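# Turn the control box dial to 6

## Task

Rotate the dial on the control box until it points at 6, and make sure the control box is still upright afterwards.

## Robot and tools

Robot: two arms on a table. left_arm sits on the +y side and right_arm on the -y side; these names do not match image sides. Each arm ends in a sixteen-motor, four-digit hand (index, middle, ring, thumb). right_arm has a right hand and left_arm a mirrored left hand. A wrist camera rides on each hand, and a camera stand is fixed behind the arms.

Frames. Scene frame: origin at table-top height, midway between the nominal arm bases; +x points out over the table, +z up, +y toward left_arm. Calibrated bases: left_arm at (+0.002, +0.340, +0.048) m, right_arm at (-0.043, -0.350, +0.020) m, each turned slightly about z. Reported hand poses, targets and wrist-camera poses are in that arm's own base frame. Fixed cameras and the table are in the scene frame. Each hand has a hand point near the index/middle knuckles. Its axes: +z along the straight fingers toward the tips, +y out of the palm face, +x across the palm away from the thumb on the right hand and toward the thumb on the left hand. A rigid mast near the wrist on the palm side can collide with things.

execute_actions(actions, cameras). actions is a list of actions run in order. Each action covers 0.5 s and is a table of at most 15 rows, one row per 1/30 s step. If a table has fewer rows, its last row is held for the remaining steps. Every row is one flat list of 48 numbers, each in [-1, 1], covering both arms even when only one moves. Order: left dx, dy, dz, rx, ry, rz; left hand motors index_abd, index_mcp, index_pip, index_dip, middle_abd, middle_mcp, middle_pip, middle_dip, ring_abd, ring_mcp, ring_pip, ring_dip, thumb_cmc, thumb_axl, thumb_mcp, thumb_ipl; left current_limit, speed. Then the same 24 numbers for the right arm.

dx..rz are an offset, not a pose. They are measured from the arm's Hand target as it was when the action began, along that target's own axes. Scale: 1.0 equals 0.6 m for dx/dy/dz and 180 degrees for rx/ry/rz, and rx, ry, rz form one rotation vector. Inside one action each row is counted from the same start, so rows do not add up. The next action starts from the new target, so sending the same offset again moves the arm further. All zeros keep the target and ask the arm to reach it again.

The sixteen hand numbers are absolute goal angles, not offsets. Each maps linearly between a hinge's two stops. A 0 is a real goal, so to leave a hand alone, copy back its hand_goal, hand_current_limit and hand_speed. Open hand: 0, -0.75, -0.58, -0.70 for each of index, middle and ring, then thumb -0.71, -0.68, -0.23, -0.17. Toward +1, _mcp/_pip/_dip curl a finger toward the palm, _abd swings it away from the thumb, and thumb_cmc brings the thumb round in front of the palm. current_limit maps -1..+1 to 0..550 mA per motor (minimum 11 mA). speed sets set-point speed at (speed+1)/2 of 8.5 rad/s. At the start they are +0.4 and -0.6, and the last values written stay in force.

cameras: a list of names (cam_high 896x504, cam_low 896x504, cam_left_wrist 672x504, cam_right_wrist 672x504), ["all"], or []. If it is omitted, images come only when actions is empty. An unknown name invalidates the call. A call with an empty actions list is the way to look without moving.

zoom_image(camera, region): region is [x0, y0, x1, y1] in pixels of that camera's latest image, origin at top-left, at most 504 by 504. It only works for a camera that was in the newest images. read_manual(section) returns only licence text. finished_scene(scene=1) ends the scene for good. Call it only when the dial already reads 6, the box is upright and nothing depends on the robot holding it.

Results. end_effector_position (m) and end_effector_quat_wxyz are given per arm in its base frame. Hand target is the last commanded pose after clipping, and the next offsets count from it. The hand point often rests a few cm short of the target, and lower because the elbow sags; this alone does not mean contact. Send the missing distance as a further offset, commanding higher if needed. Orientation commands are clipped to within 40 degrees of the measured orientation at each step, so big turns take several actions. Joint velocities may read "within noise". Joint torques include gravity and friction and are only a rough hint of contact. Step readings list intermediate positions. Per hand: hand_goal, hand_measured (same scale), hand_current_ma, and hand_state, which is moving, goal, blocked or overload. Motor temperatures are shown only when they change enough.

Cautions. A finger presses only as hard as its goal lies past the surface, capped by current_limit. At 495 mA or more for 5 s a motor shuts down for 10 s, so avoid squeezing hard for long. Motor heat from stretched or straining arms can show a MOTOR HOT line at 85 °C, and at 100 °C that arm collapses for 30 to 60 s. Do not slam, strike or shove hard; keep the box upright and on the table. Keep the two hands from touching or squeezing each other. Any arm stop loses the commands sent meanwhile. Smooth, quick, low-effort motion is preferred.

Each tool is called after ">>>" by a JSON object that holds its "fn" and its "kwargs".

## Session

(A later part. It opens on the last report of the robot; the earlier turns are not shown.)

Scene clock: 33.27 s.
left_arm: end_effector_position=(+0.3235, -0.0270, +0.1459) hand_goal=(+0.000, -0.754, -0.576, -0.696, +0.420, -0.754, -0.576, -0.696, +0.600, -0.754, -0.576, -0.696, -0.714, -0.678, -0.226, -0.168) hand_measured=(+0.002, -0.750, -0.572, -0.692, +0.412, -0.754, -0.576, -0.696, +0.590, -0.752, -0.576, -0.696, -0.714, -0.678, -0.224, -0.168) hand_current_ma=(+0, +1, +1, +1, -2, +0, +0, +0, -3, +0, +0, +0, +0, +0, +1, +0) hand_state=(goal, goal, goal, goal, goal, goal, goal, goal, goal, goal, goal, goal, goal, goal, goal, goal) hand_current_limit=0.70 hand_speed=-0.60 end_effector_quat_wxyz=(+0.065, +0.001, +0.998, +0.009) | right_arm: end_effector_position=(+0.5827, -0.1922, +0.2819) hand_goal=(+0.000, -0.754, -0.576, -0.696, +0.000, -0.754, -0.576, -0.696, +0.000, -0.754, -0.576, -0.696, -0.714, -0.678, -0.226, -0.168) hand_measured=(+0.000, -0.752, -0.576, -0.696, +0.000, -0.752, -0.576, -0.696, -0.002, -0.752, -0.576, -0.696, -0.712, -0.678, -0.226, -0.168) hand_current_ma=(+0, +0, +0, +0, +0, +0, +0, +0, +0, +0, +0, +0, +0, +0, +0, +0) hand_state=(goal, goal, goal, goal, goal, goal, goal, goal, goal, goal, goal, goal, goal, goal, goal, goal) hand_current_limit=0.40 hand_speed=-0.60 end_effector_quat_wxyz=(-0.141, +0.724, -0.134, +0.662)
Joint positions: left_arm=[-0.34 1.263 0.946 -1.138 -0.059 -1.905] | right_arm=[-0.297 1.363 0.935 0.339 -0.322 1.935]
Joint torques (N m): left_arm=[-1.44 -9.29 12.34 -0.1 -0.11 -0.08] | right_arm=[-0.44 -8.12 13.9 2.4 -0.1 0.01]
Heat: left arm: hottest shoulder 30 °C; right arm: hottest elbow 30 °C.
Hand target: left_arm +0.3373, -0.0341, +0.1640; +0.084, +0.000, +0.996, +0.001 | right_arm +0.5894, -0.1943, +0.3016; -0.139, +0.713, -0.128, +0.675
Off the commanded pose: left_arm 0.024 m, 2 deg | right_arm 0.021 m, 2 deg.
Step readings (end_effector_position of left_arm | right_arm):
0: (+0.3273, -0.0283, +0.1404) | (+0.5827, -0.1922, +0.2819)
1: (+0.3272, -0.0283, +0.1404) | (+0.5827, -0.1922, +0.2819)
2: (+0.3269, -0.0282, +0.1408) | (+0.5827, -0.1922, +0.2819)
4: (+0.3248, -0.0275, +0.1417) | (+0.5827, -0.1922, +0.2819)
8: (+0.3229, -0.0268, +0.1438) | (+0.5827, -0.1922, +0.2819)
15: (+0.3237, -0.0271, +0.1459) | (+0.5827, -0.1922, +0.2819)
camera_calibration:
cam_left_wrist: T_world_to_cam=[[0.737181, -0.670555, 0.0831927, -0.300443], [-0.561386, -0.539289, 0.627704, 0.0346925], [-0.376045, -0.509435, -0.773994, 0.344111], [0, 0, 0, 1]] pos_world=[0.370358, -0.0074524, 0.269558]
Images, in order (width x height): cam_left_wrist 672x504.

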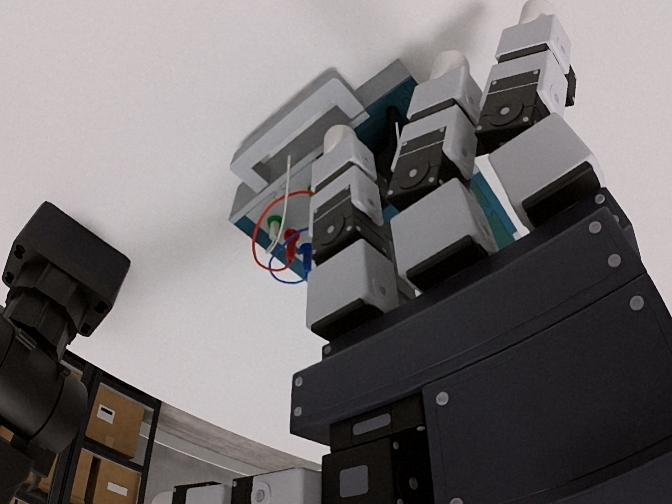

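>>> {"fn": "execute_actions", "kwargs": {"actions": [[[-0.0114,0,-0.0673,0,0,0,0,-0.754,-0.576,-0.696,0.42,-0.754,-0.576,-0.696,0.6,-0.754,-0.576,-0.696,-0.714,-0.678,-0.226,-0.168,0.7,-0.6,0,0,0,0,0,0,0,-0.754,-0.576,-0.696,0,-0.754,-0.576,-0.696,0,-0.754,-0.576,-0.696,-0.714,-0.678,-0.226,-0.168,0.4,-0.6]],[[-0.0017,-0.0387,0.0003,0.00995,0.0528,0.1108,0,-0.754,-0.576,-0.696,0,0.342,0.737,0.464,0,0.342,0.737,0.464,-0.714,-0.678,-0.226,-0.168,0.7,-0.6,0,0,0,0,0,0,0,-0.754,-0.576,-0.696,0,-0.754,-0.576,-0.696,0,-0.754,-0.576,-0.696,-0.714,-0.678,-0.226,-0.168,0.4,-0.6]],[[0,0,0,0,0,0,0.267,-0.616,-0.576,-0.696,0,0.342,0.737,0.464,0,0.342,0.737,0.464,-0.714,-0.678,-0.226,-0.168,0.7,-0.6,0,0,0,0,0,0,0,-0.754,-0.576,-0.696,0,-0.754,-0.576,-0.696,0,-0.754,-0.576,-0.696,-0.714,-0.678,-0.226,-0.168,0.4,-0.6]]], "cameras": ["all"]}}

>>> {"fn": "zoom_image", "kwargs": {"camera": "cam_left_wrist", "region": [250, 40, 450, 200]}}

>>> {"fn": "zoom_image", "kwargs": {"camera": "cam_high", "region": [540, 180, 640, 280]}}

Scene clock: 39.00 s.
left_arm: end_effector_position=(+0.3243, -0.0524, +0.1918) hand_goal=(+0.266, -0.616, -0.576, -0.696, +0.000, +0.342, +0.736, +0.464, +0.000, +0.342, +0.736, +0.464, -0.714, -0.678, -0.226, -0.168) hand_measured=(+0.262, -0.620, -0.574, -0.694, +0.004, +0.324, +0.684, +0.456, +0.004, +0.320, +0.686, +0.454, -0.714, -0.678, -0.224, -0.168) hand_current_ma=(-1, -1, +0, +1, +1, -13, -71, -4, +1, -19, -63, -4, +0, +0, +1, +0) hand_state=(goal, goal, goal, goal, goal, goal, blocked, goal, goal, blocked, blocked, goal, goal, goal, goal, goal) hand_current_limit=0.70 hand_speed=-0.60 end_effector_quat_wxyz=(-0.012, +0.171, +0.985, +0.005) | right_arm: end_effector_position=(+0.5827, -0.1922, +0.2819) hand_goal=(+0.000, -0.754, -0.576, -0.696, +0.000, -0.754, -0.576, -0.696, +0.000, -0.754, -0.576, -0.696, -0.714, -0.678, -0.226, -0.168) hand_measured=(+0.000, -0.752, -0.576, -0.696, +0.000, -0.752, -0.576, -0.696, -0.002, -0.752, -0.576, -0.696, -0.712, -0.678, -0.226, -0.168) hand_current_ma=(+0, +0, +0, +0, +0, +0, +0, +0, +0, +0, +0, +0, +0, +0, +0, +0) hand_state=(goal, goal, goal, goal, goal, goal, goal, goal, goal, goal, goal, goal, goal, goal, goal, goal) hand_current_limit=0.40 hand_speed=-0.60 end_effector_quat_wxyz=(-0.141, +0.724, -0.134, +0.662)
Joint positions: left_arm=[-0.416 1.281 1.084 -1.4 -0.003 -1.644] | right_arm=[-0.297 1.363 0.935 0.339 -0.322 1.935]
Joint torques (N m): left_arm=[-1.61 -8.82 12.12 -0.2 -0.09 0.03] | right_arm=[-0.44 -8.12 13.9 2.4 -0.1 0.01]
Heat: left arm: hottest shoulder 30 °C; right arm: hottest elbow 31 °C.
Hand target: left_arm +0.3382, -0.0574, +0.2049; +0.000, +0.174, +0.985, +0.000 | right_arm +0.5894, -0.1943, +0.3016; -0.139, +0.713, -0.128, +0.675
Off the commanded pose: left_arm 0.020 m, 2 deg | right_arm 0.021 m, 2 deg.
Step readings (end_effector_position of left_arm | right_arm):
0: (+0.3235, -0.0270, +0.1459) | (+0.5827, -0.1922, +0.2819)
1: (+0.3235, -0.0270, +0.1462) | (+0.5827, -0.1922, +0.2819)
2: (+0.3225, -0.0267, +0.1479) | (+0.5827, -0.1922, +0.2819)
4: (+0.3205, -0.0260, +0.1547) | (+0.5827, -0.1922, +0.2819)
8: (+0.3240, -0.0272, +0.1752) | (+0.5827, -0.1922, +0.2819)
15: (+0.3276, -0.0285, +0.1898) | (+0.5827, -0.1922, +0.2819)
16: (+0.3270, -0.0285, +0.1898) | (+0.5827, -0.1922, +0.2819)
17: (+0.3257, -0.0295, +0.1899) | (+0.5827, -0.1922, +0.2819)
19: (+0.3222, -0.0345, +0.1914) | (+0.5827, -0.1922, +0.2819)
23: (+0.3193, -0.0498, +0.1913) | (+0.5827, -0.1922, +0.2819)
30: (+0.3215, -0.0517, +0.1898) | (+0.5827, -0.1922, +0.2819)
31: (+0.3218, -0.0517, +0.1901) | (+0.5827, -0.1922, +0.2819)
32: (+0.3220, -0.0519, +0.1904) | (+0.5827, -0.1922, +0.2819)
34: (+0.3229, -0.0521, +0.1911) | (+0.5827, -0.1922, +0.2819)
38: (+0.3241, -0.0524, +0.1918) | (+0.5827, -0.1922, +0.2819)
45: (+0.3242, -0.0524, +0.1918) | (+0.5827, -0.1922, +0.2819)
camera_calibration:
cam_left_wrist: T_world_to_cam=[[0.476006, -0.879133, -0.0233314, -0.227684], [-0.60835, -0.348317, 0.713152, 0.0014777], [-0.635082, -0.325271, -0.700621, 0.446626], [0, 0, 0, 1]] pos_world=[0.392921, -0.054375, 0.30655]

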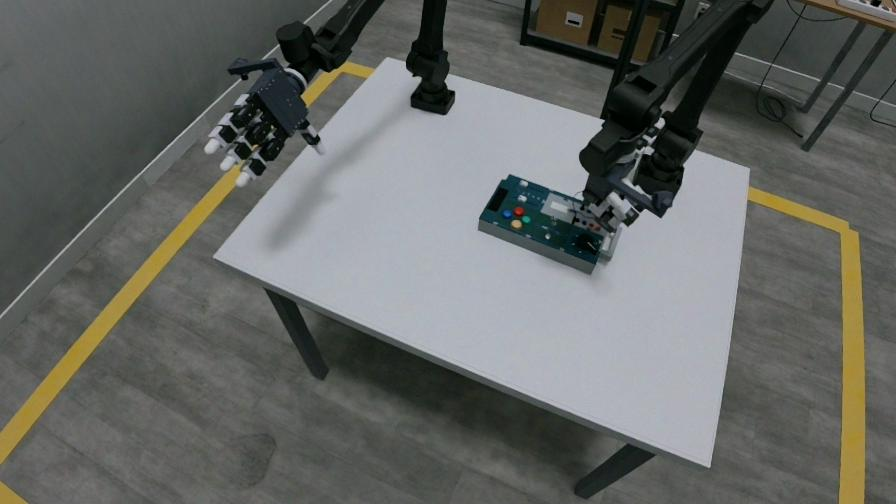

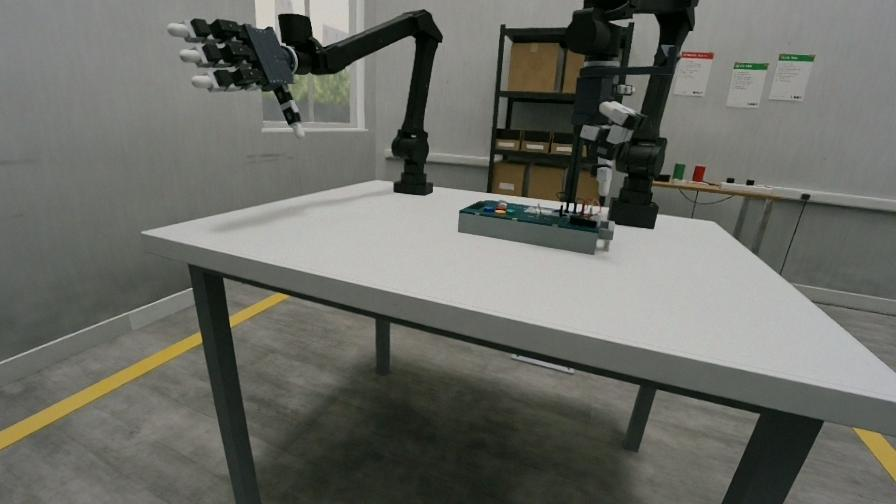

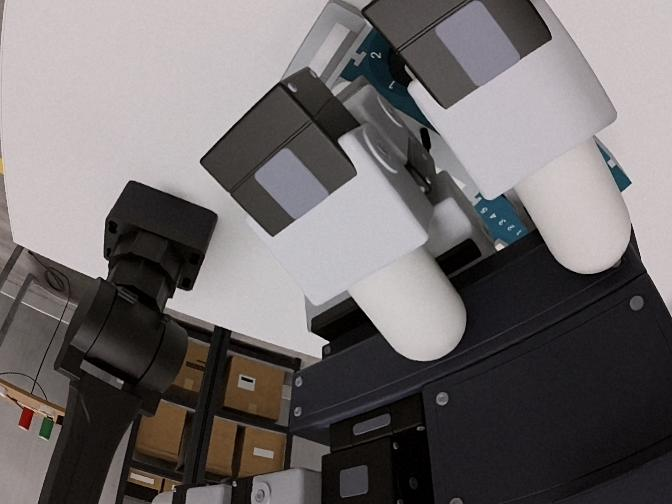

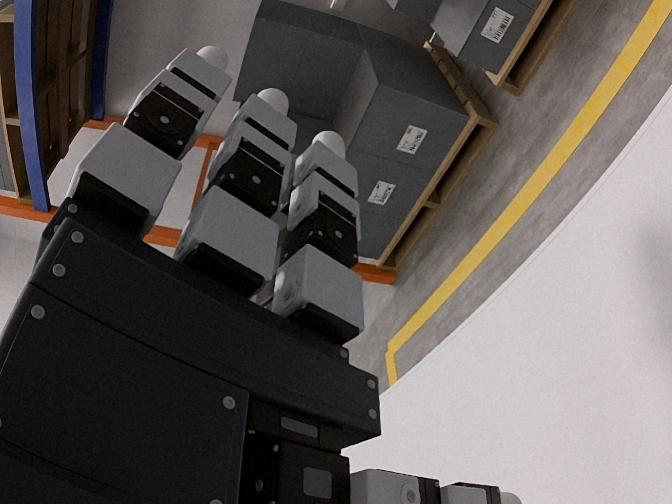

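Scaled by 2.520 from the camera's 672x504 image, which has a finer 960x720 frame.

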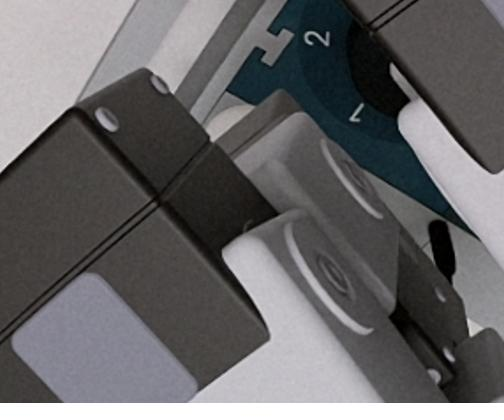

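Scaled by 5.040 from the camera's 896x504 image, which has a finer 1280x720 frame.

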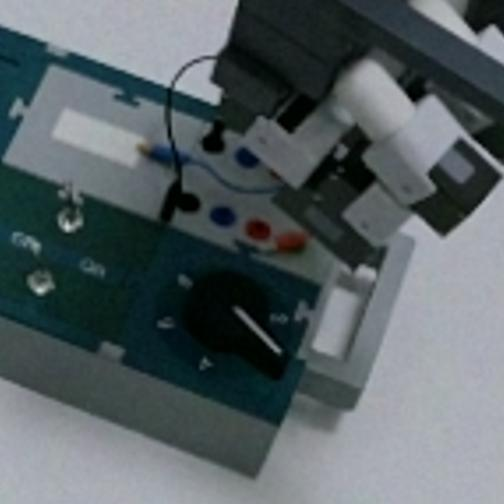

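>>> {"fn": "execute_actions", "kwargs": {"actions": [[[-0.0067,0.0005,0.07,0,0,0,0.267,-0.616,-0.576,-0.696,0,0.324,0.684,0.456,0,0.32,0.686,0.454,-0.714,-0.678,-0.226,-0.168,0.7,-0.6,0,0,0,0,0,0,0,-0.754,-0.576,-0.696,0,-0.754,-0.576,-0.696,0,-0.754,-0.576,-0.696,-0.714,-0.678,-0.226,-0.168,0.4,-0.6]],[[0,0,0.0365,0,0,0,0.267,-0.616,-0.576,-0.696,0,0.324,0.684,0.456,0,0.32,0.686,0.454,-0.714,-0.678,-0.226,-0.168,0.7,-0.6,0,0,0,0,0,0,0,-0.754,-0.576,-0.696,0,-0.754,-0.576,-0.696,0,-0.754,-0.576,-0.696,-0.714,-0.678,-0.226,-0.168,0.4,-0.6]]], "cameras": ["cam_high","cam_low","cam_left_wrist"]}}

>>> {"fn": "zoom_image", "kwargs": {"camera": "cam_left_wrist", "region": [250, 0, 450, 160]}}

>>> {"fn": "zoom_image", "kwargs": {"camera": "cam_high", "region": [560, 200, 640, 280]}}

>>> {"fn": "zoom_image", "kwargs": {"camera": "cam_low", "region": [560, 180, 630, 250]}}

Scene clock: 41.37 s.
left_arm: end_effector_position=(+0.3394, -0.0592, +0.1458) hand_goal=(+0.266, -0.616, -0.576, -0.696, +0.000, +0.324, +0.684, +0.456, +0.000, +0.320, +0.686, +0.454, -0.714, -0.678, -0.226, -0.168) hand_measured=(+0.262, -0.620, -0.574, -0.694, +0.004, +0.318, +0.680, +0.454, +0.004, +0.312, +0.682, +0.452, -0.714, -0.678, -0.224, -0.168) hand_current_ma=(-1, -1, +0, +1, +1, -2, -1, +0, +1, -4, -1, +0, +0, +0, +1, +0) hand_state=(goal, goal, goal, goal, goal, goal, goal, goal, goal, goal, goal, goal, goal, goal, goal, goal) hand_current_limit=0.70 hand_speed=-0.60 end_effector_quat_wxyz=(+0.002, +0.172, +0.985, +0.001) | right_arm: end_effector_position=(+0.5827, -0.1922, +0.2819) hand_goal=(+0.000, -0.754, -0.576, -0.696, +0.000, -0.754, -0.576, -0.696, +0.000, -0.754, -0.576, -0.696, -0.714, -0.678, -0.226, -0.168) hand_measured=(+0.000, -0.752, -0.576, -0.696, +0.000, -0.752, -0.576, -0.696, -0.002, -0.752, -0.576, -0.696, -0.712, -0.678, -0.226, -0.168) hand_current_ma=(+0, +0, +0, +0, +0, +0, +0, +0, +0, +0, +0, +0, +0, +0, +0, +0) hand_state=(goal, goal, goal, goal, goal, goal, goal, goal, goal, goal, goal, goal, goal, goal, goal, goal) hand_current_limit=0.40 hand_speed=-0.60 end_effector_quat_wxyz=(-0.141, +0.724, -0.134, +0.662)
Joint positions: left_arm=[-0.416 1.337 1.013 -1.244 -0.003 -1.642] | right_arm=[-0.297 1.363 0.935 0.339 -0.322 1.935]
Joint torques (N m): left_arm=[-0.44 -9.17 7.9 0.42 -0.1 0.03] | right_arm=[-0.44 -8.12 13.89 2.41 -0.09 0.01]
Heat: left arm: hottest shoulder 30 °C; right arm: hottest elbow 31 °C.
Hand target: left_arm +0.3420, -0.0585, +0.1410; +0.000, +0.174, +0.985, +0.000 | right_arm +0.5894, -0.1943, +0.3016; -0.139, +0.713, -0.128, +0.675
Off the commanded pose: left_arm 0.005 m, 0 deg | right_arm 0.021 m, 2 deg.
Step readings (end_effector_position of left_arm | right_arm):
0: (+0.3244, -0.0524, +0.1918) | (+0.5827, -0.1922, +0.2819)
1: (+0.3244, -0.0524, +0.1918) | (+0.5827, -0.1922, +0.2819)
2: (+0.3251, -0.0528, +0.1916) | (+0.5827, -0.1922, +0.2819)
4: (+0.3307, -0.0553, +0.1892) | (+0.5827, -0.1922, +0.2819)
8: (+0.3389, -0.0589, +0.1786) | (+0.5827, -0.1922, +0.2819)
15: (+0.3382, -0.0587, +0.1668) | (+0.5827, -0.1922, +0.2819)
16: (+0.3384, -0.0588, +0.1667) | (+0.5827, -0.1922, +0.2819)
17: (+0.3391, -0.0591, +0.1659) | (+0.5827, -0.1922, +0.2819)
19: (+0.3408, -0.0598, +0.1620) | (+0.5827, -0.1922, +0.2819)
23: (+0.3389, -0.0589, +0.1515) | (+0.5827, -0.1922, +0.2819)
30: (+0.3391, -0.0590, +0.1458) | (+0.5827, -0.1922, +0.2819)
camera_calibration:
cam_left_wrist: T_world_to_cam=[[0.474326, -0.880349, 0.000373239, -0.244771], [-0.627913, -0.338019, 0.701048, 0.0500767], [-0.617041, -0.33276, -0.713114, 0.41701], [0, 0, 0, 1]] pos_world=[0.404857, -0.059793, 0.262361]
Images, in order (width x height): cam_high 896x504, cam_low 896x504, cam_left_wrist 672x504.

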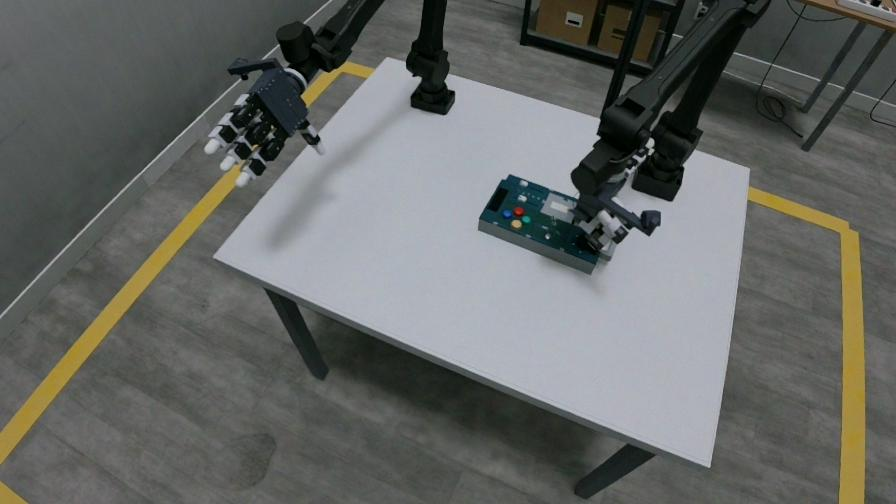

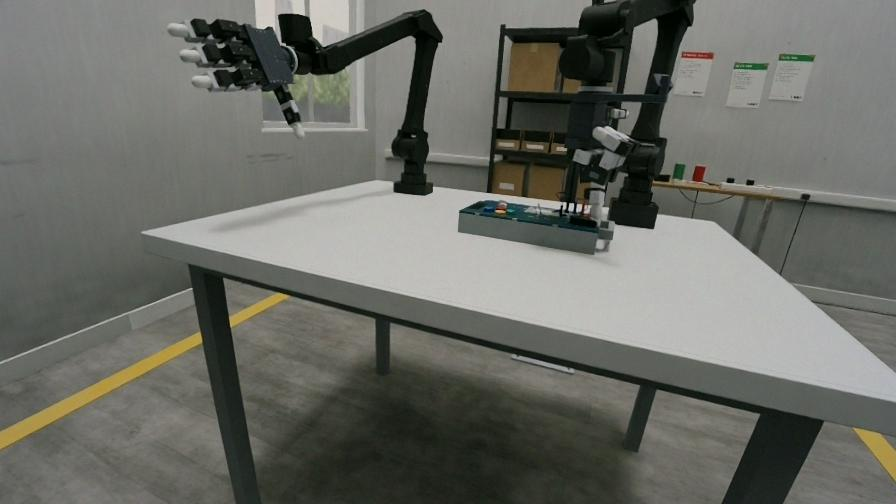

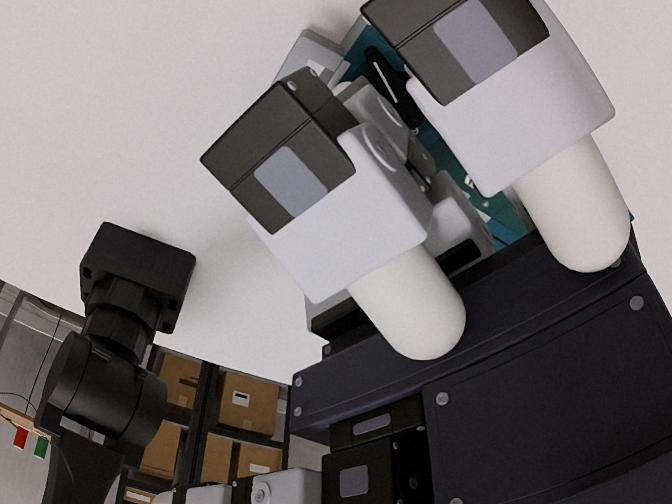

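Scaled by 2.520 from the camera's 672x504 image, which has a finer 960x720 frame.

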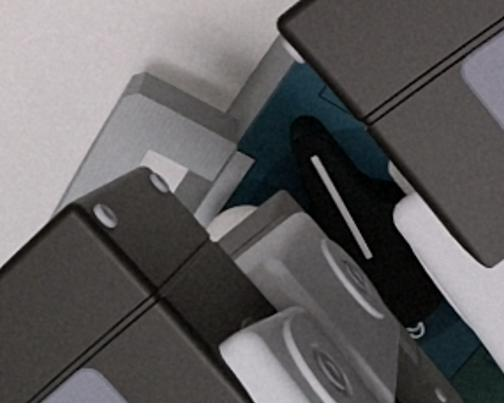

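Scaled by 6.300 from the camera's 896x504 image, which has a finer 1280x720 frame.

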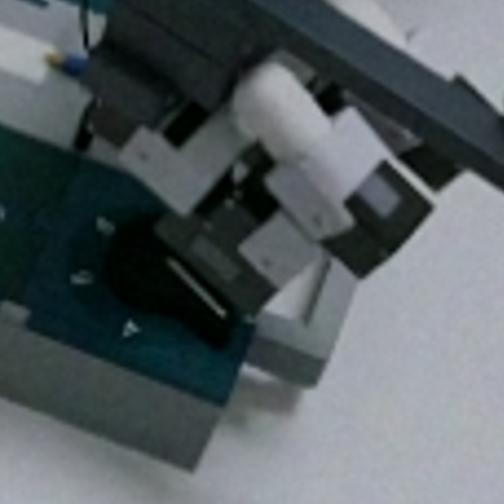

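Scaled by 7.200 from the camera's 896x504 image, which has a finer 1280x720 frame.

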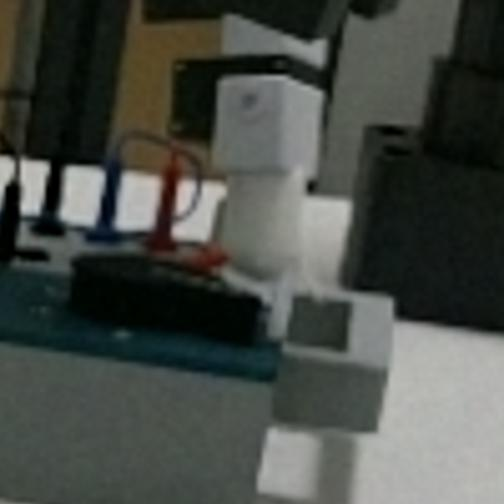

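>>> {"fn": "execute_actions", "kwargs": {"actions": [[[0.0075,0.0062,0.0183,0,0,0,0.267,-0.616,-0.576,-0.696,0,0.324,0.684,0.456,0,0.32,0.686,0.454,-0.714,-0.678,-0.226,-0.168,0.7,-0.6,0,0,0,0,0,0,0,-0.754,-0.576,-0.696,0,-0.754,-0.576,-0.696,0,-0.754,-0.576,-0.696,-0.714,-0.678,-0.226,-0.168,0.4,-0.6]]], "cameras": ["cam_high","cam_low","cam_left_wrist"]}}

>>> {"fn": "zoom_image", "kwargs": {"camera": "cam_left_wrist", "region": [300, 0, 440, 120]}}

>>> {"fn": "zoom_image", "kwargs": {"camera": "cam_low", "region": [570, 190, 620, 240]}}

Scene clock: 42.80 s.
left_arm: end_effector_position=(+0.3367, -0.0556, +0.1345) hand_goal=(+0.266, -0.616, -0.576, -0.696, +0.000, +0.324, +0.684, +0.456, +0.000, +0.320, +0.686, +0.454, -0.714, -0.678, -0.226, -0.168) hand_measured=(+0.262, -0.620, -0.574, -0.694, +0.004, +0.318, +0.680, +0.454, +0.004, +0.312, +0.682, +0.452, -0.714, -0.678, -0.224, -0.168) hand_current_ma=(-1, -1, +0, +1, +1, -2, -1, +0, +1, -4, -1, +0, +0, +0, +1, +0) hand_state=(goal, goal, goal, goal, goal, goal, goal, goal, goal, goal, goal, goal, goal, goal, goal, goal) hand_current_limit=0.70 hand_speed=-0.60 end_effector_quat_wxyz=(+0.002, +0.173, +0.985, +0.001) | right_arm: end_effector_position=(+0.5827, -0.1922, +0.2819) hand_goal=(+0.000, -0.754, -0.576, -0.696, +0.000, -0.754, -0.576, -0.696, +0.000, -0.754, -0.576, -0.696, -0.714, -0.678, -0.226, -0.168) hand_measured=(+0.000, -0.752, -0.576, -0.696, +0.000, -0.752, -0.576, -0.696, -0.002, -0.752, -0.576, -0.696, -0.712, -0.678, -0.226, -0.168) hand_current_ma=(+0, +0, +0, +0, +0, +0, +0, +0, +0, +0, +0, +0, +0, +0, +0, +0) hand_state=(goal, goal, goal, goal, goal, goal, goal, goal, goal, goal, goal, goal, goal, goal, goal, goal) hand_current_limit=0.40 hand_speed=-0.60 end_effector_quat_wxyz=(-0.141, +0.724, -0.134, +0.662)
Joint positions: left_arm=[-0.411 1.337 0.982 -1.213 -0.003 -1.633] | right_arm=[-0.297 1.363 0.935 0.339 -0.322 1.935]
Joint torques (N m): left_arm=[-0.32 -9.52 7.68 0.25 -0.16 0.03] | right_arm=[-0.44 -8.12 13.89 2.39 -0.1 0.01]
Heat: left arm: hottest shoulder 30 °C; right arm: hottest elbow 32 °C.
Hand target: left_arm +0.3392, -0.0535, +0.1301; +0.000, +0.174, +0.985, +0.000 | right_arm +0.5894, -0.1943, +0.3016; -0.139, +0.713, -0.128, +0.675
Off the commanded pose: left_arm 0.006 m, 0 deg | right_arm 0.021 m, 2 deg.
Step readings (end_effector_position of left_arm | right_arm):
0: (+0.3395, -0.0592, +0.1457) | (+0.5827, -0.1922, +0.2819)
1: (+0.3395, -0.0592, +0.1457) | (+0.5827, -0.1922, +0.2819)
2: (+0.3397, -0.0593, +0.1452) | (+0.5827, -0.1922, +0.2819)
4: (+0.3399, -0.0588, +0.1426) | (+0.5827, -0.1922, +0.2819)
8: (+0.3365, -0.0563, +0.1361) | (+0.5827, -0.1922, +0.2819)
15: (+0.3366, -0.0556, +0.1345) | (+0.5827, -0.1922, +0.2819)
camera_calibration:
cam_left_wrist: T_world_to_cam=[[0.471348, -0.881947, -0.000278423, -0.239439], [-0.628528, -0.336132, 0.701404, 0.0577076], [-0.618695, -0.330431, -0.712764, 0.409117], [0, 0, 0, 1]] pos_world=[0.402248, -0.0565903, 0.25106]
Images, in order (width x height): cam_high 896x504, cam_low 896x504, cam_left_wrist 672x504.

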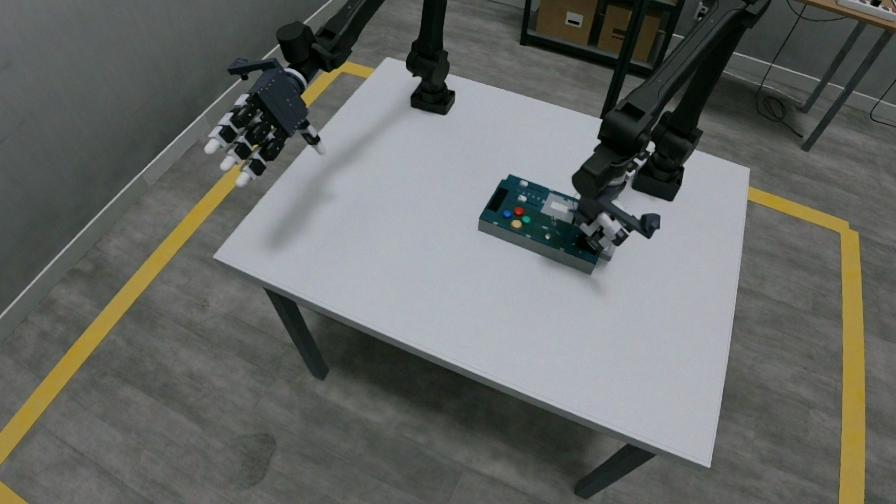

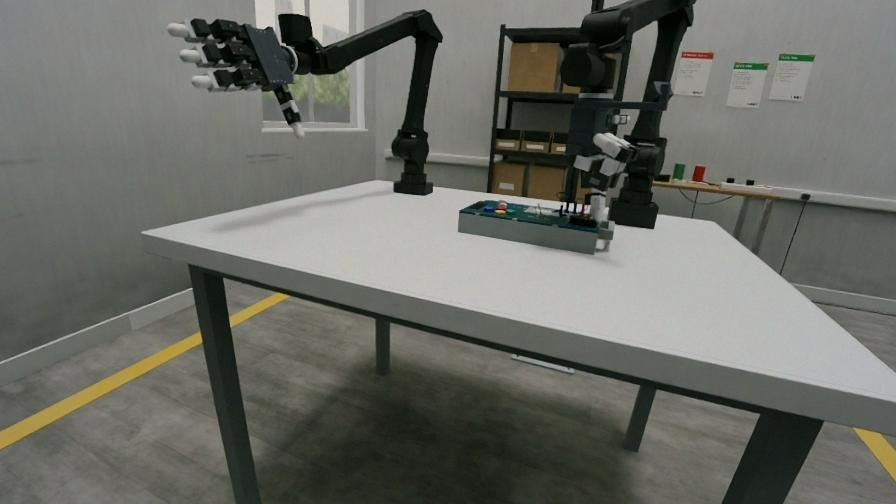

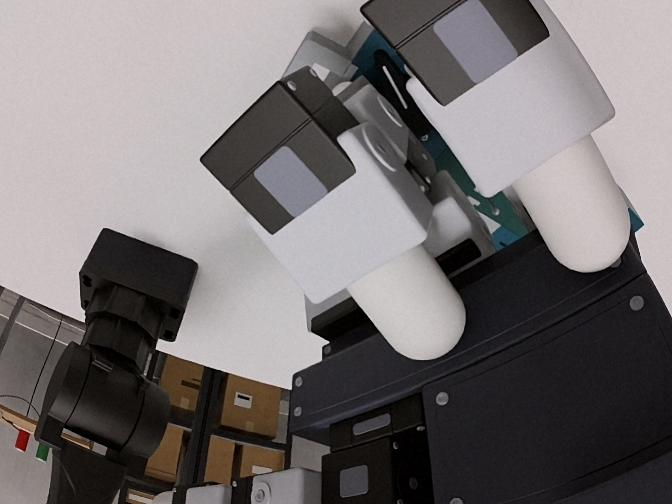

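Scaled by 3.600 from the camera's 672x504 image, which has a finer 960x720 frame.

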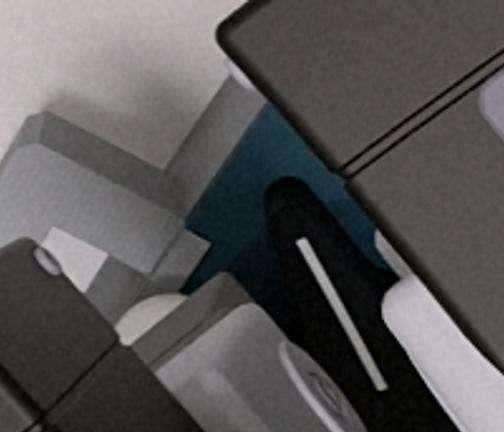

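Scaled by 10.080 from the camera's 896x504 image, which has a finer 1280x720 frame.

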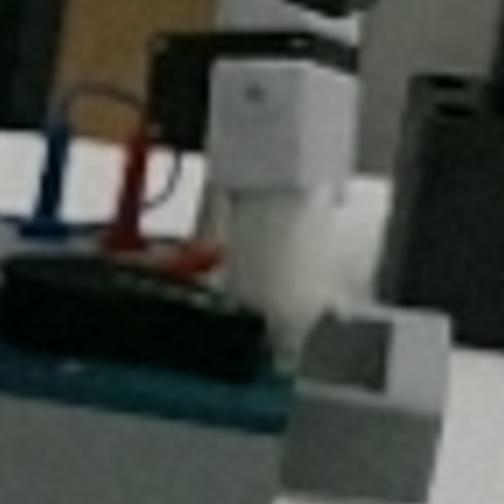

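>>> {"fn": "execute_actions", "kwargs": {"actions": [[[-0.0507,0.0044,0,0,0,0.1111,0.267,-0.616,-0.576,-0.696,0,0.324,0.684,0.456,0,0.32,0.686,0.454,-0.714,-0.678,-0.226,-0.168,0.7,-0.6,0,0,0,0,0,0,0,-0.754,-0.576,-0.696,0,-0.754,-0.576,-0.696,0,-0.754,-0.576,-0.696,-0.714,-0.678,-0.226,-0.168,0.4,-0.6]]], "cameras": ["cam_high","cam_low","cam_left_wrist"]}}

>>> {"fn": "zoom_image", "kwargs": {"camera": "cam_left_wrist", "region": [300, 0, 440, 120]}}

>>> {"fn": "zoom_image", "kwargs": {"camera": "cam_high", "region": [560, 200, 640, 280]}}

Scene clock: 44.57 s.
left_arm: end_effector_position=(+0.3663, -0.0634, +0.1347) hand_goal=(+0.266, -0.616, -0.576, -0.696, +0.000, +0.324, +0.684, +0.456, +0.000, +0.320, +0.686, +0.454, -0.714, -0.678, -0.226, -0.168) hand_measured=(+0.262, -0.618, -0.574, -0.694, +0.004, +0.318, +0.680, +0.454, +0.004, +0.312, +0.682, +0.452, -0.714, -0.678, -0.224, -0.168) hand_current_ma=(-1, -1, +0, +1, +1, -2, -1, +0, +1, -4, -1, +0, +0, +0, +1, +0) hand_state=(goal, goal, goal, goal, goal, goal, goal, goal, goal, goal, goal, goal, goal, goal, goal, goal) hand_current_limit=0.70 hand_speed=-0.60 end_effector_quat_wxyz=(+0.002, +0.341, +0.940, +0.002) | right_arm: end_effector_position=(+0.5827, -0.1922, +0.2819) hand_goal=(+0.000, -0.754, -0.576, -0.696, +0.000, -0.754, -0.576, -0.696, +0.000, -0.754, -0.576, -0.696, -0.714, -0.678, -0.226, -0.168) hand_measured=(+0.000, -0.752, -0.576, -0.696, +0.000, -0.752, -0.576, -0.696, -0.002, -0.752, -0.576, -0.696, -0.712, -0.678, -0.226, -0.168) hand_current_ma=(+0, +0, +0, +0, +0, +0, +0, +0, +0, +0, +0, +0, +0, +0, +0, +0) hand_state=(goal, goal, goal, goal, goal, goal, goal, goal, goal, goal, goal, goal, goal, goal, goal, goal) hand_current_limit=0.40 hand_speed=-0.60 end_effector_quat_wxyz=(-0.141, +0.724, -0.134, +0.662)
Joint positions: left_arm=[-0.411 1.337 0.982 -1.212 -0.004 -1.286] | right_arm=[-0.297 1.363 0.935 0.339 -0.322 1.935]
Joint torques (N m): left_arm=[-0.21 -9.47 7.72 0.57 -0.13 0.03] | right_arm=[-0.5 -8.12 13.89 2.39 -0.09 0.01]
Heat: left arm: hottest shoulder 30 °C; right arm: hottest elbow 32 °C.
Hand target: left_arm +0.3687, -0.0614, +0.1301; +0.000, +0.342, +0.940, +0.000 | right_arm +0.5894, -0.1943, +0.3016; -0.139, +0.713, -0.128, +0.675
Off the commanded pose: left_arm 0.006 m, 0 deg | right_arm 0.021 m, 2 deg.
Step readings (end_effector_position of left_arm | right_arm):
0: (+0.3368, -0.0557, +0.1345) | (+0.5827, -0.1922, +0.2819)
1: (+0.3371, -0.0557, +0.1345) | (+0.5827, -0.1922, +0.2819)
2: (+0.3389, -0.0558, +0.1345) | (+0.5827, -0.1922, +0.2819)
4: (+0.3443, -0.0559, +0.1349) | (+0.5827, -0.1922, +0.2819)
8: (+0.3545, -0.0580, +0.1351) | (+0.5827, -0.1922, +0.2819)
15: (+0.3631, -0.0617, +0.1348) | (+0.5827, -0.1922, +0.2819)
camera_calibration:
cam_left_wrist: T_world_to_cam=[[0.143545, -0.989642, -0.0020993, -0.146671], [-0.706048, -0.103897, 0.700501, 0.116827], [-0.693463, -0.0990714, -0.713648, 0.467178], [0, 0, 0, 1]] pos_world=[0.42751, -0.0867295, 0.251255]
Images, in order (width x height): cam_high 896x504, cam_low 896x504, cam_left_wrist 672x504.

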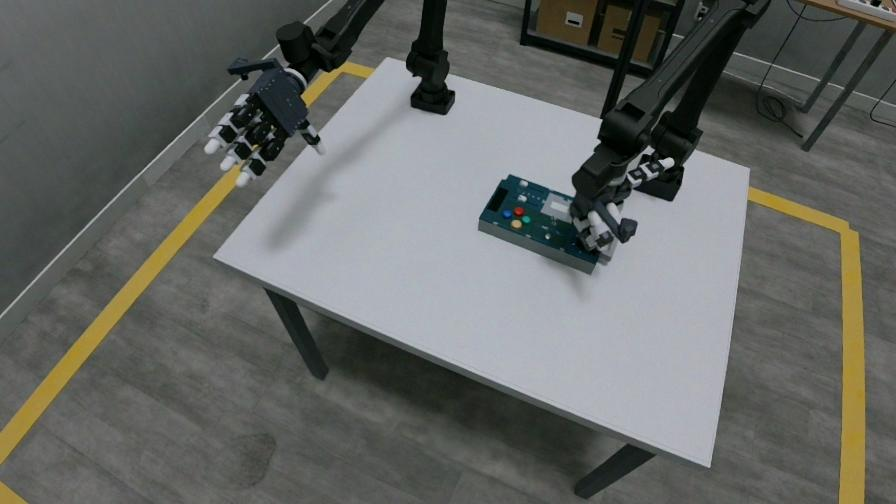

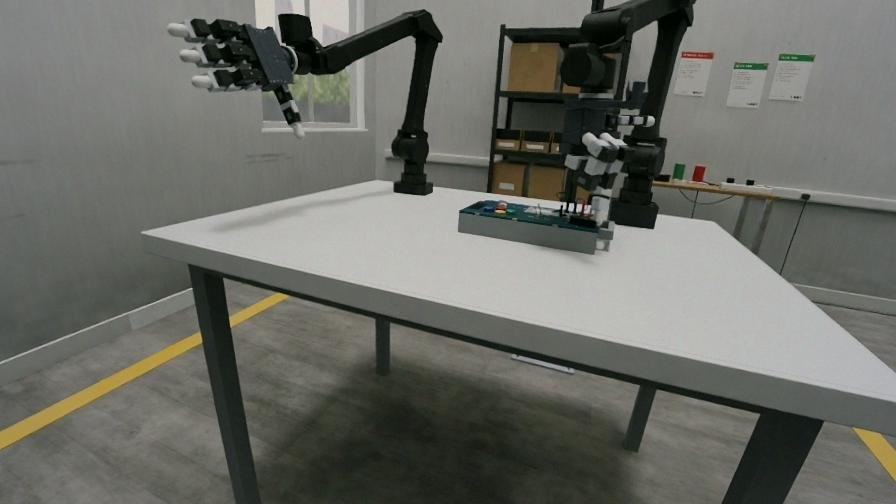

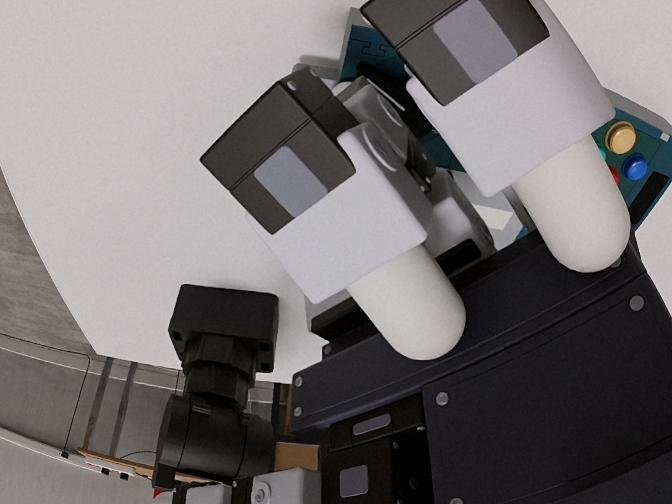

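Scaled by 3.600 from the camera's 672x504 image, which has a finer 960x720 frame.

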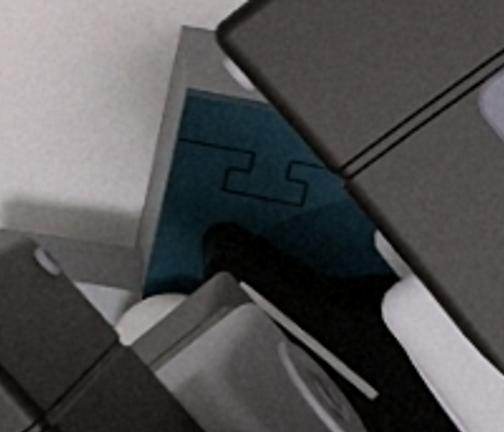

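Scaled by 6.300 from the camera's 896x504 image, which has a finer 1280x720 frame.

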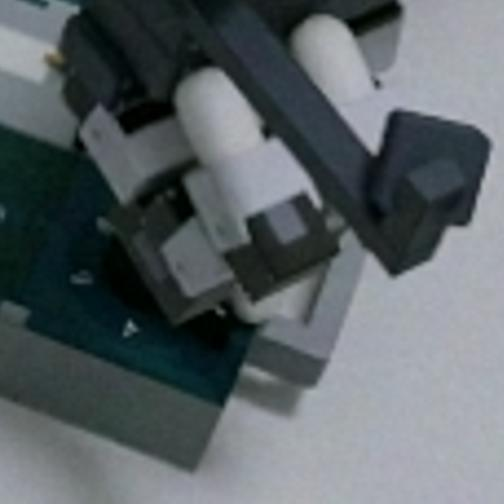

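>>> {"fn": "execute_actions", "kwargs": {"actions": [[[-0.0507,0.0044,0,0,0,0.1111,0.267,-0.616,-0.576,-0.696,0,0.324,0.684,0.456,0,0.32,0.686,0.454,-0.714,-0.678,-0.226,-0.168,0.7,-0.6,0,0,0,0,0,0,0,-0.754,-0.576,-0.696,0,-0.754,-0.576,-0.696,0,-0.754,-0.576,-0.696,-0.714,-0.678,-0.226,-0.168,0.4,-0.6]]], "cameras": ["cam_high","cam_low","cam_left_wrist"]}}

>>> {"fn": "zoom_image", "kwargs": {"camera": "cam_left_wrist", "region": [300, 0, 440, 120]}}

>>> {"fn": "zoom_image", "kwargs": {"camera": "cam_high", "region": [560, 200, 640, 280]}}

Scene clock: 46.10 s.
left_arm: end_effector_position=(+0.3905, -0.0787, +0.1341) hand_goal=(+0.266, -0.616, -0.576, -0.696, +0.000, +0.324, +0.684, +0.456, +0.000, +0.320, +0.686, +0.454, -0.714, -0.678, -0.226, -0.168) hand_measured=(+0.246, -0.624, -0.580, -0.696, +0.004, +0.318, +0.680, +0.454, +0.004, +0.312, +0.682, +0.452, -0.714, -0.678, -0.224, -0.168) hand_current_ma=(-11, -3, -1, +0, +0, -2, -1, +0, +1, -4, -1, +0, +0, +0, +1, +0) hand_state=(blocked, goal, goal, goal, goal, goal, goal, goal, goal, goal, goal, goal, goal, goal, goal, goal) hand_current_limit=0.70 hand_speed=-0.60 end_effector_quat_wxyz=(+0.000, +0.496, +0.869, +0.004) | right_arm: end_effector_position=(+0.5827, -0.1922, +0.2819) hand_goal=(+0.000, -0.754, -0.576, -0.696, +0.000, -0.754, -0.576, -0.696, +0.000, -0.754, -0.576, -0.696, -0.714, -0.678, -0.226, -0.168) hand_measured=(+0.000, -0.752, -0.576, -0.696, +0.000, -0.752, -0.576, -0.696, -0.002, -0.752, -0.576, -0.696, -0.712, -0.678, -0.226, -0.168) hand_current_ma=(+0, +0, +0, +0, +0, +0, +0, +0, +0, +0, +0, +0, +0, +0, +0, +0) hand_state=(goal, goal, goal, goal, goal, goal, goal, goal, goal, goal, goal, goal, goal, goal, goal, goal) hand_current_limit=0.40 hand_speed=-0.60 end_effector_quat_wxyz=(-0.141, +0.724, -0.134, +0.662)
Joint positions: left_arm=[-0.409 1.337 0.979 -1.212 -0.008 -0.943] | right_arm=[-0.297 1.363 0.935 0.339 -0.322 1.935]
Joint torques (N m): left_arm=[-0.15 -9.41 8.03 0.58 0.01 0.09] | right_arm=[-0.44 -8.12 13.89 2.4 -0.1 0.01]
Heat: left arm: hottest shoulder 30 °C; right arm: hottest elbow 32 °C.
Hand target: left_arm +0.3937, -0.0789, +0.1301; +0.000, +0.500, +0.866, +0.000 | right_arm +0.5894, -0.1943, +0.3016; -0.139, +0.713, -0.128, +0.675
Off the commanded pose: left_arm 0.005 m, 1 deg | right_arm 0.021 m, 2 deg.
Step readings (end_effector_position of left_arm | right_arm):
0: (+0.3663, -0.0634, +0.1347) | (+0.5827, -0.1922, +0.2819)
1: (+0.3667, -0.0635, +0.1347) | (+0.5827, -0.1922, +0.2819)
2: (+0.3681, -0.0642, +0.1347) | (+0.5827, -0.1922, +0.2819)
4: (+0.3731, -0.0662, +0.1350) | (+0.5827, -0.1922, +0.2819)
8: (+0.3813, -0.0711, +0.1350) | (+0.5827, -0.1922, +0.2819)
15: (+0.3878, -0.0766, +0.1342) | (+0.5827, -0.1922, +0.2819)
camera_calibration:
cam_left_wrist: T_world_to_cam=[[-0.19648, -0.980469, -0.00876751, -0.0310228], [-0.699317, 0.13386, 0.702166, 0.148573], [-0.687278, 0.144093, -0.711959, 0.498544], [0, 0, 0, 1]] pos_world=[0.440442, -0.122141, 0.250348]
Images, in order (width x height): cam_high 896x504, cam_low 896x504, cam_left_wrist 672x504.

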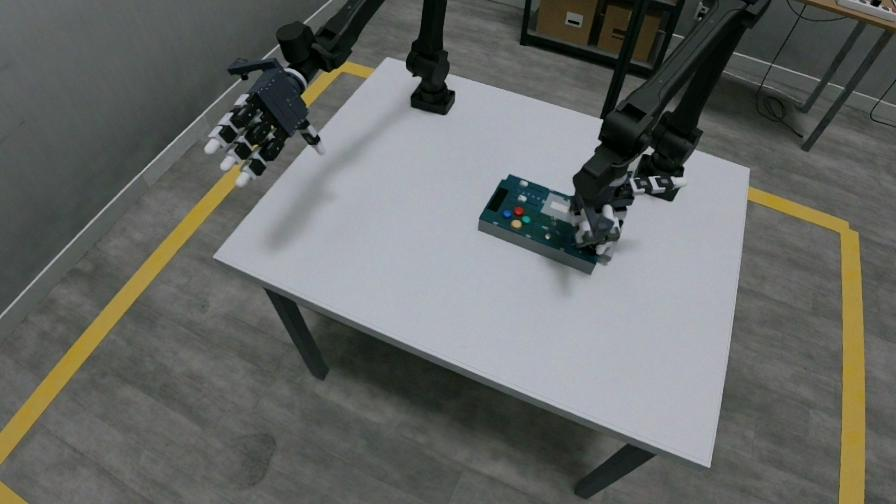

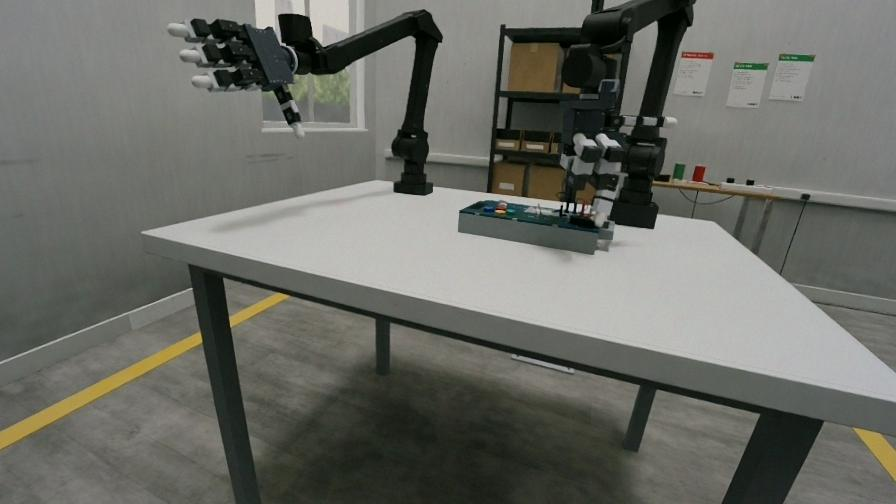

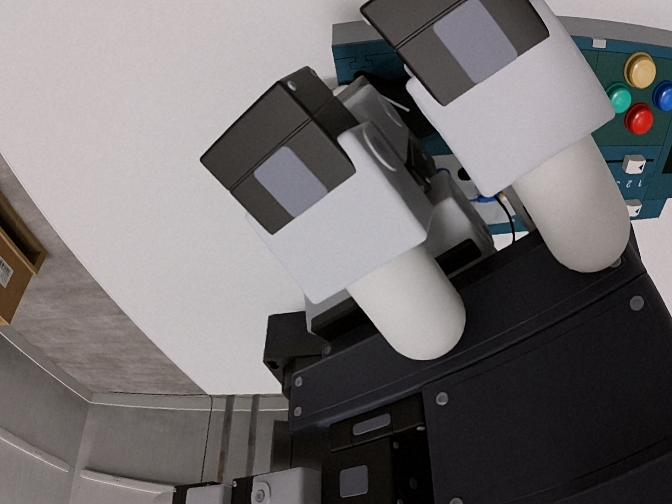

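Scaled by 3.600 from the camera's 672x504 image, which has a finer 960x720 frame.

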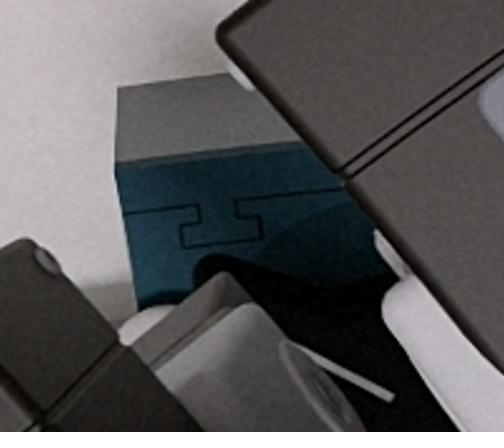

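Scaled by 6.300 from the camera's 896x504 image, which has a finer 1280x720 frame.

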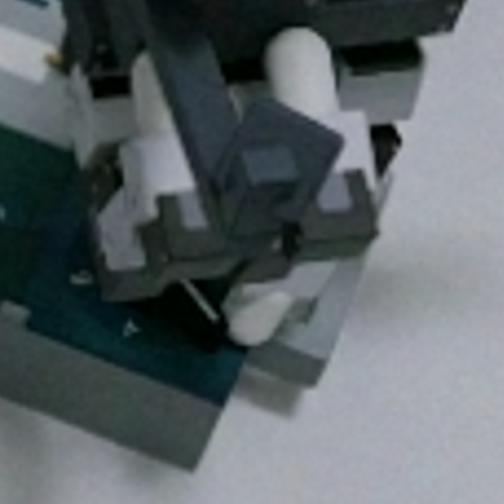

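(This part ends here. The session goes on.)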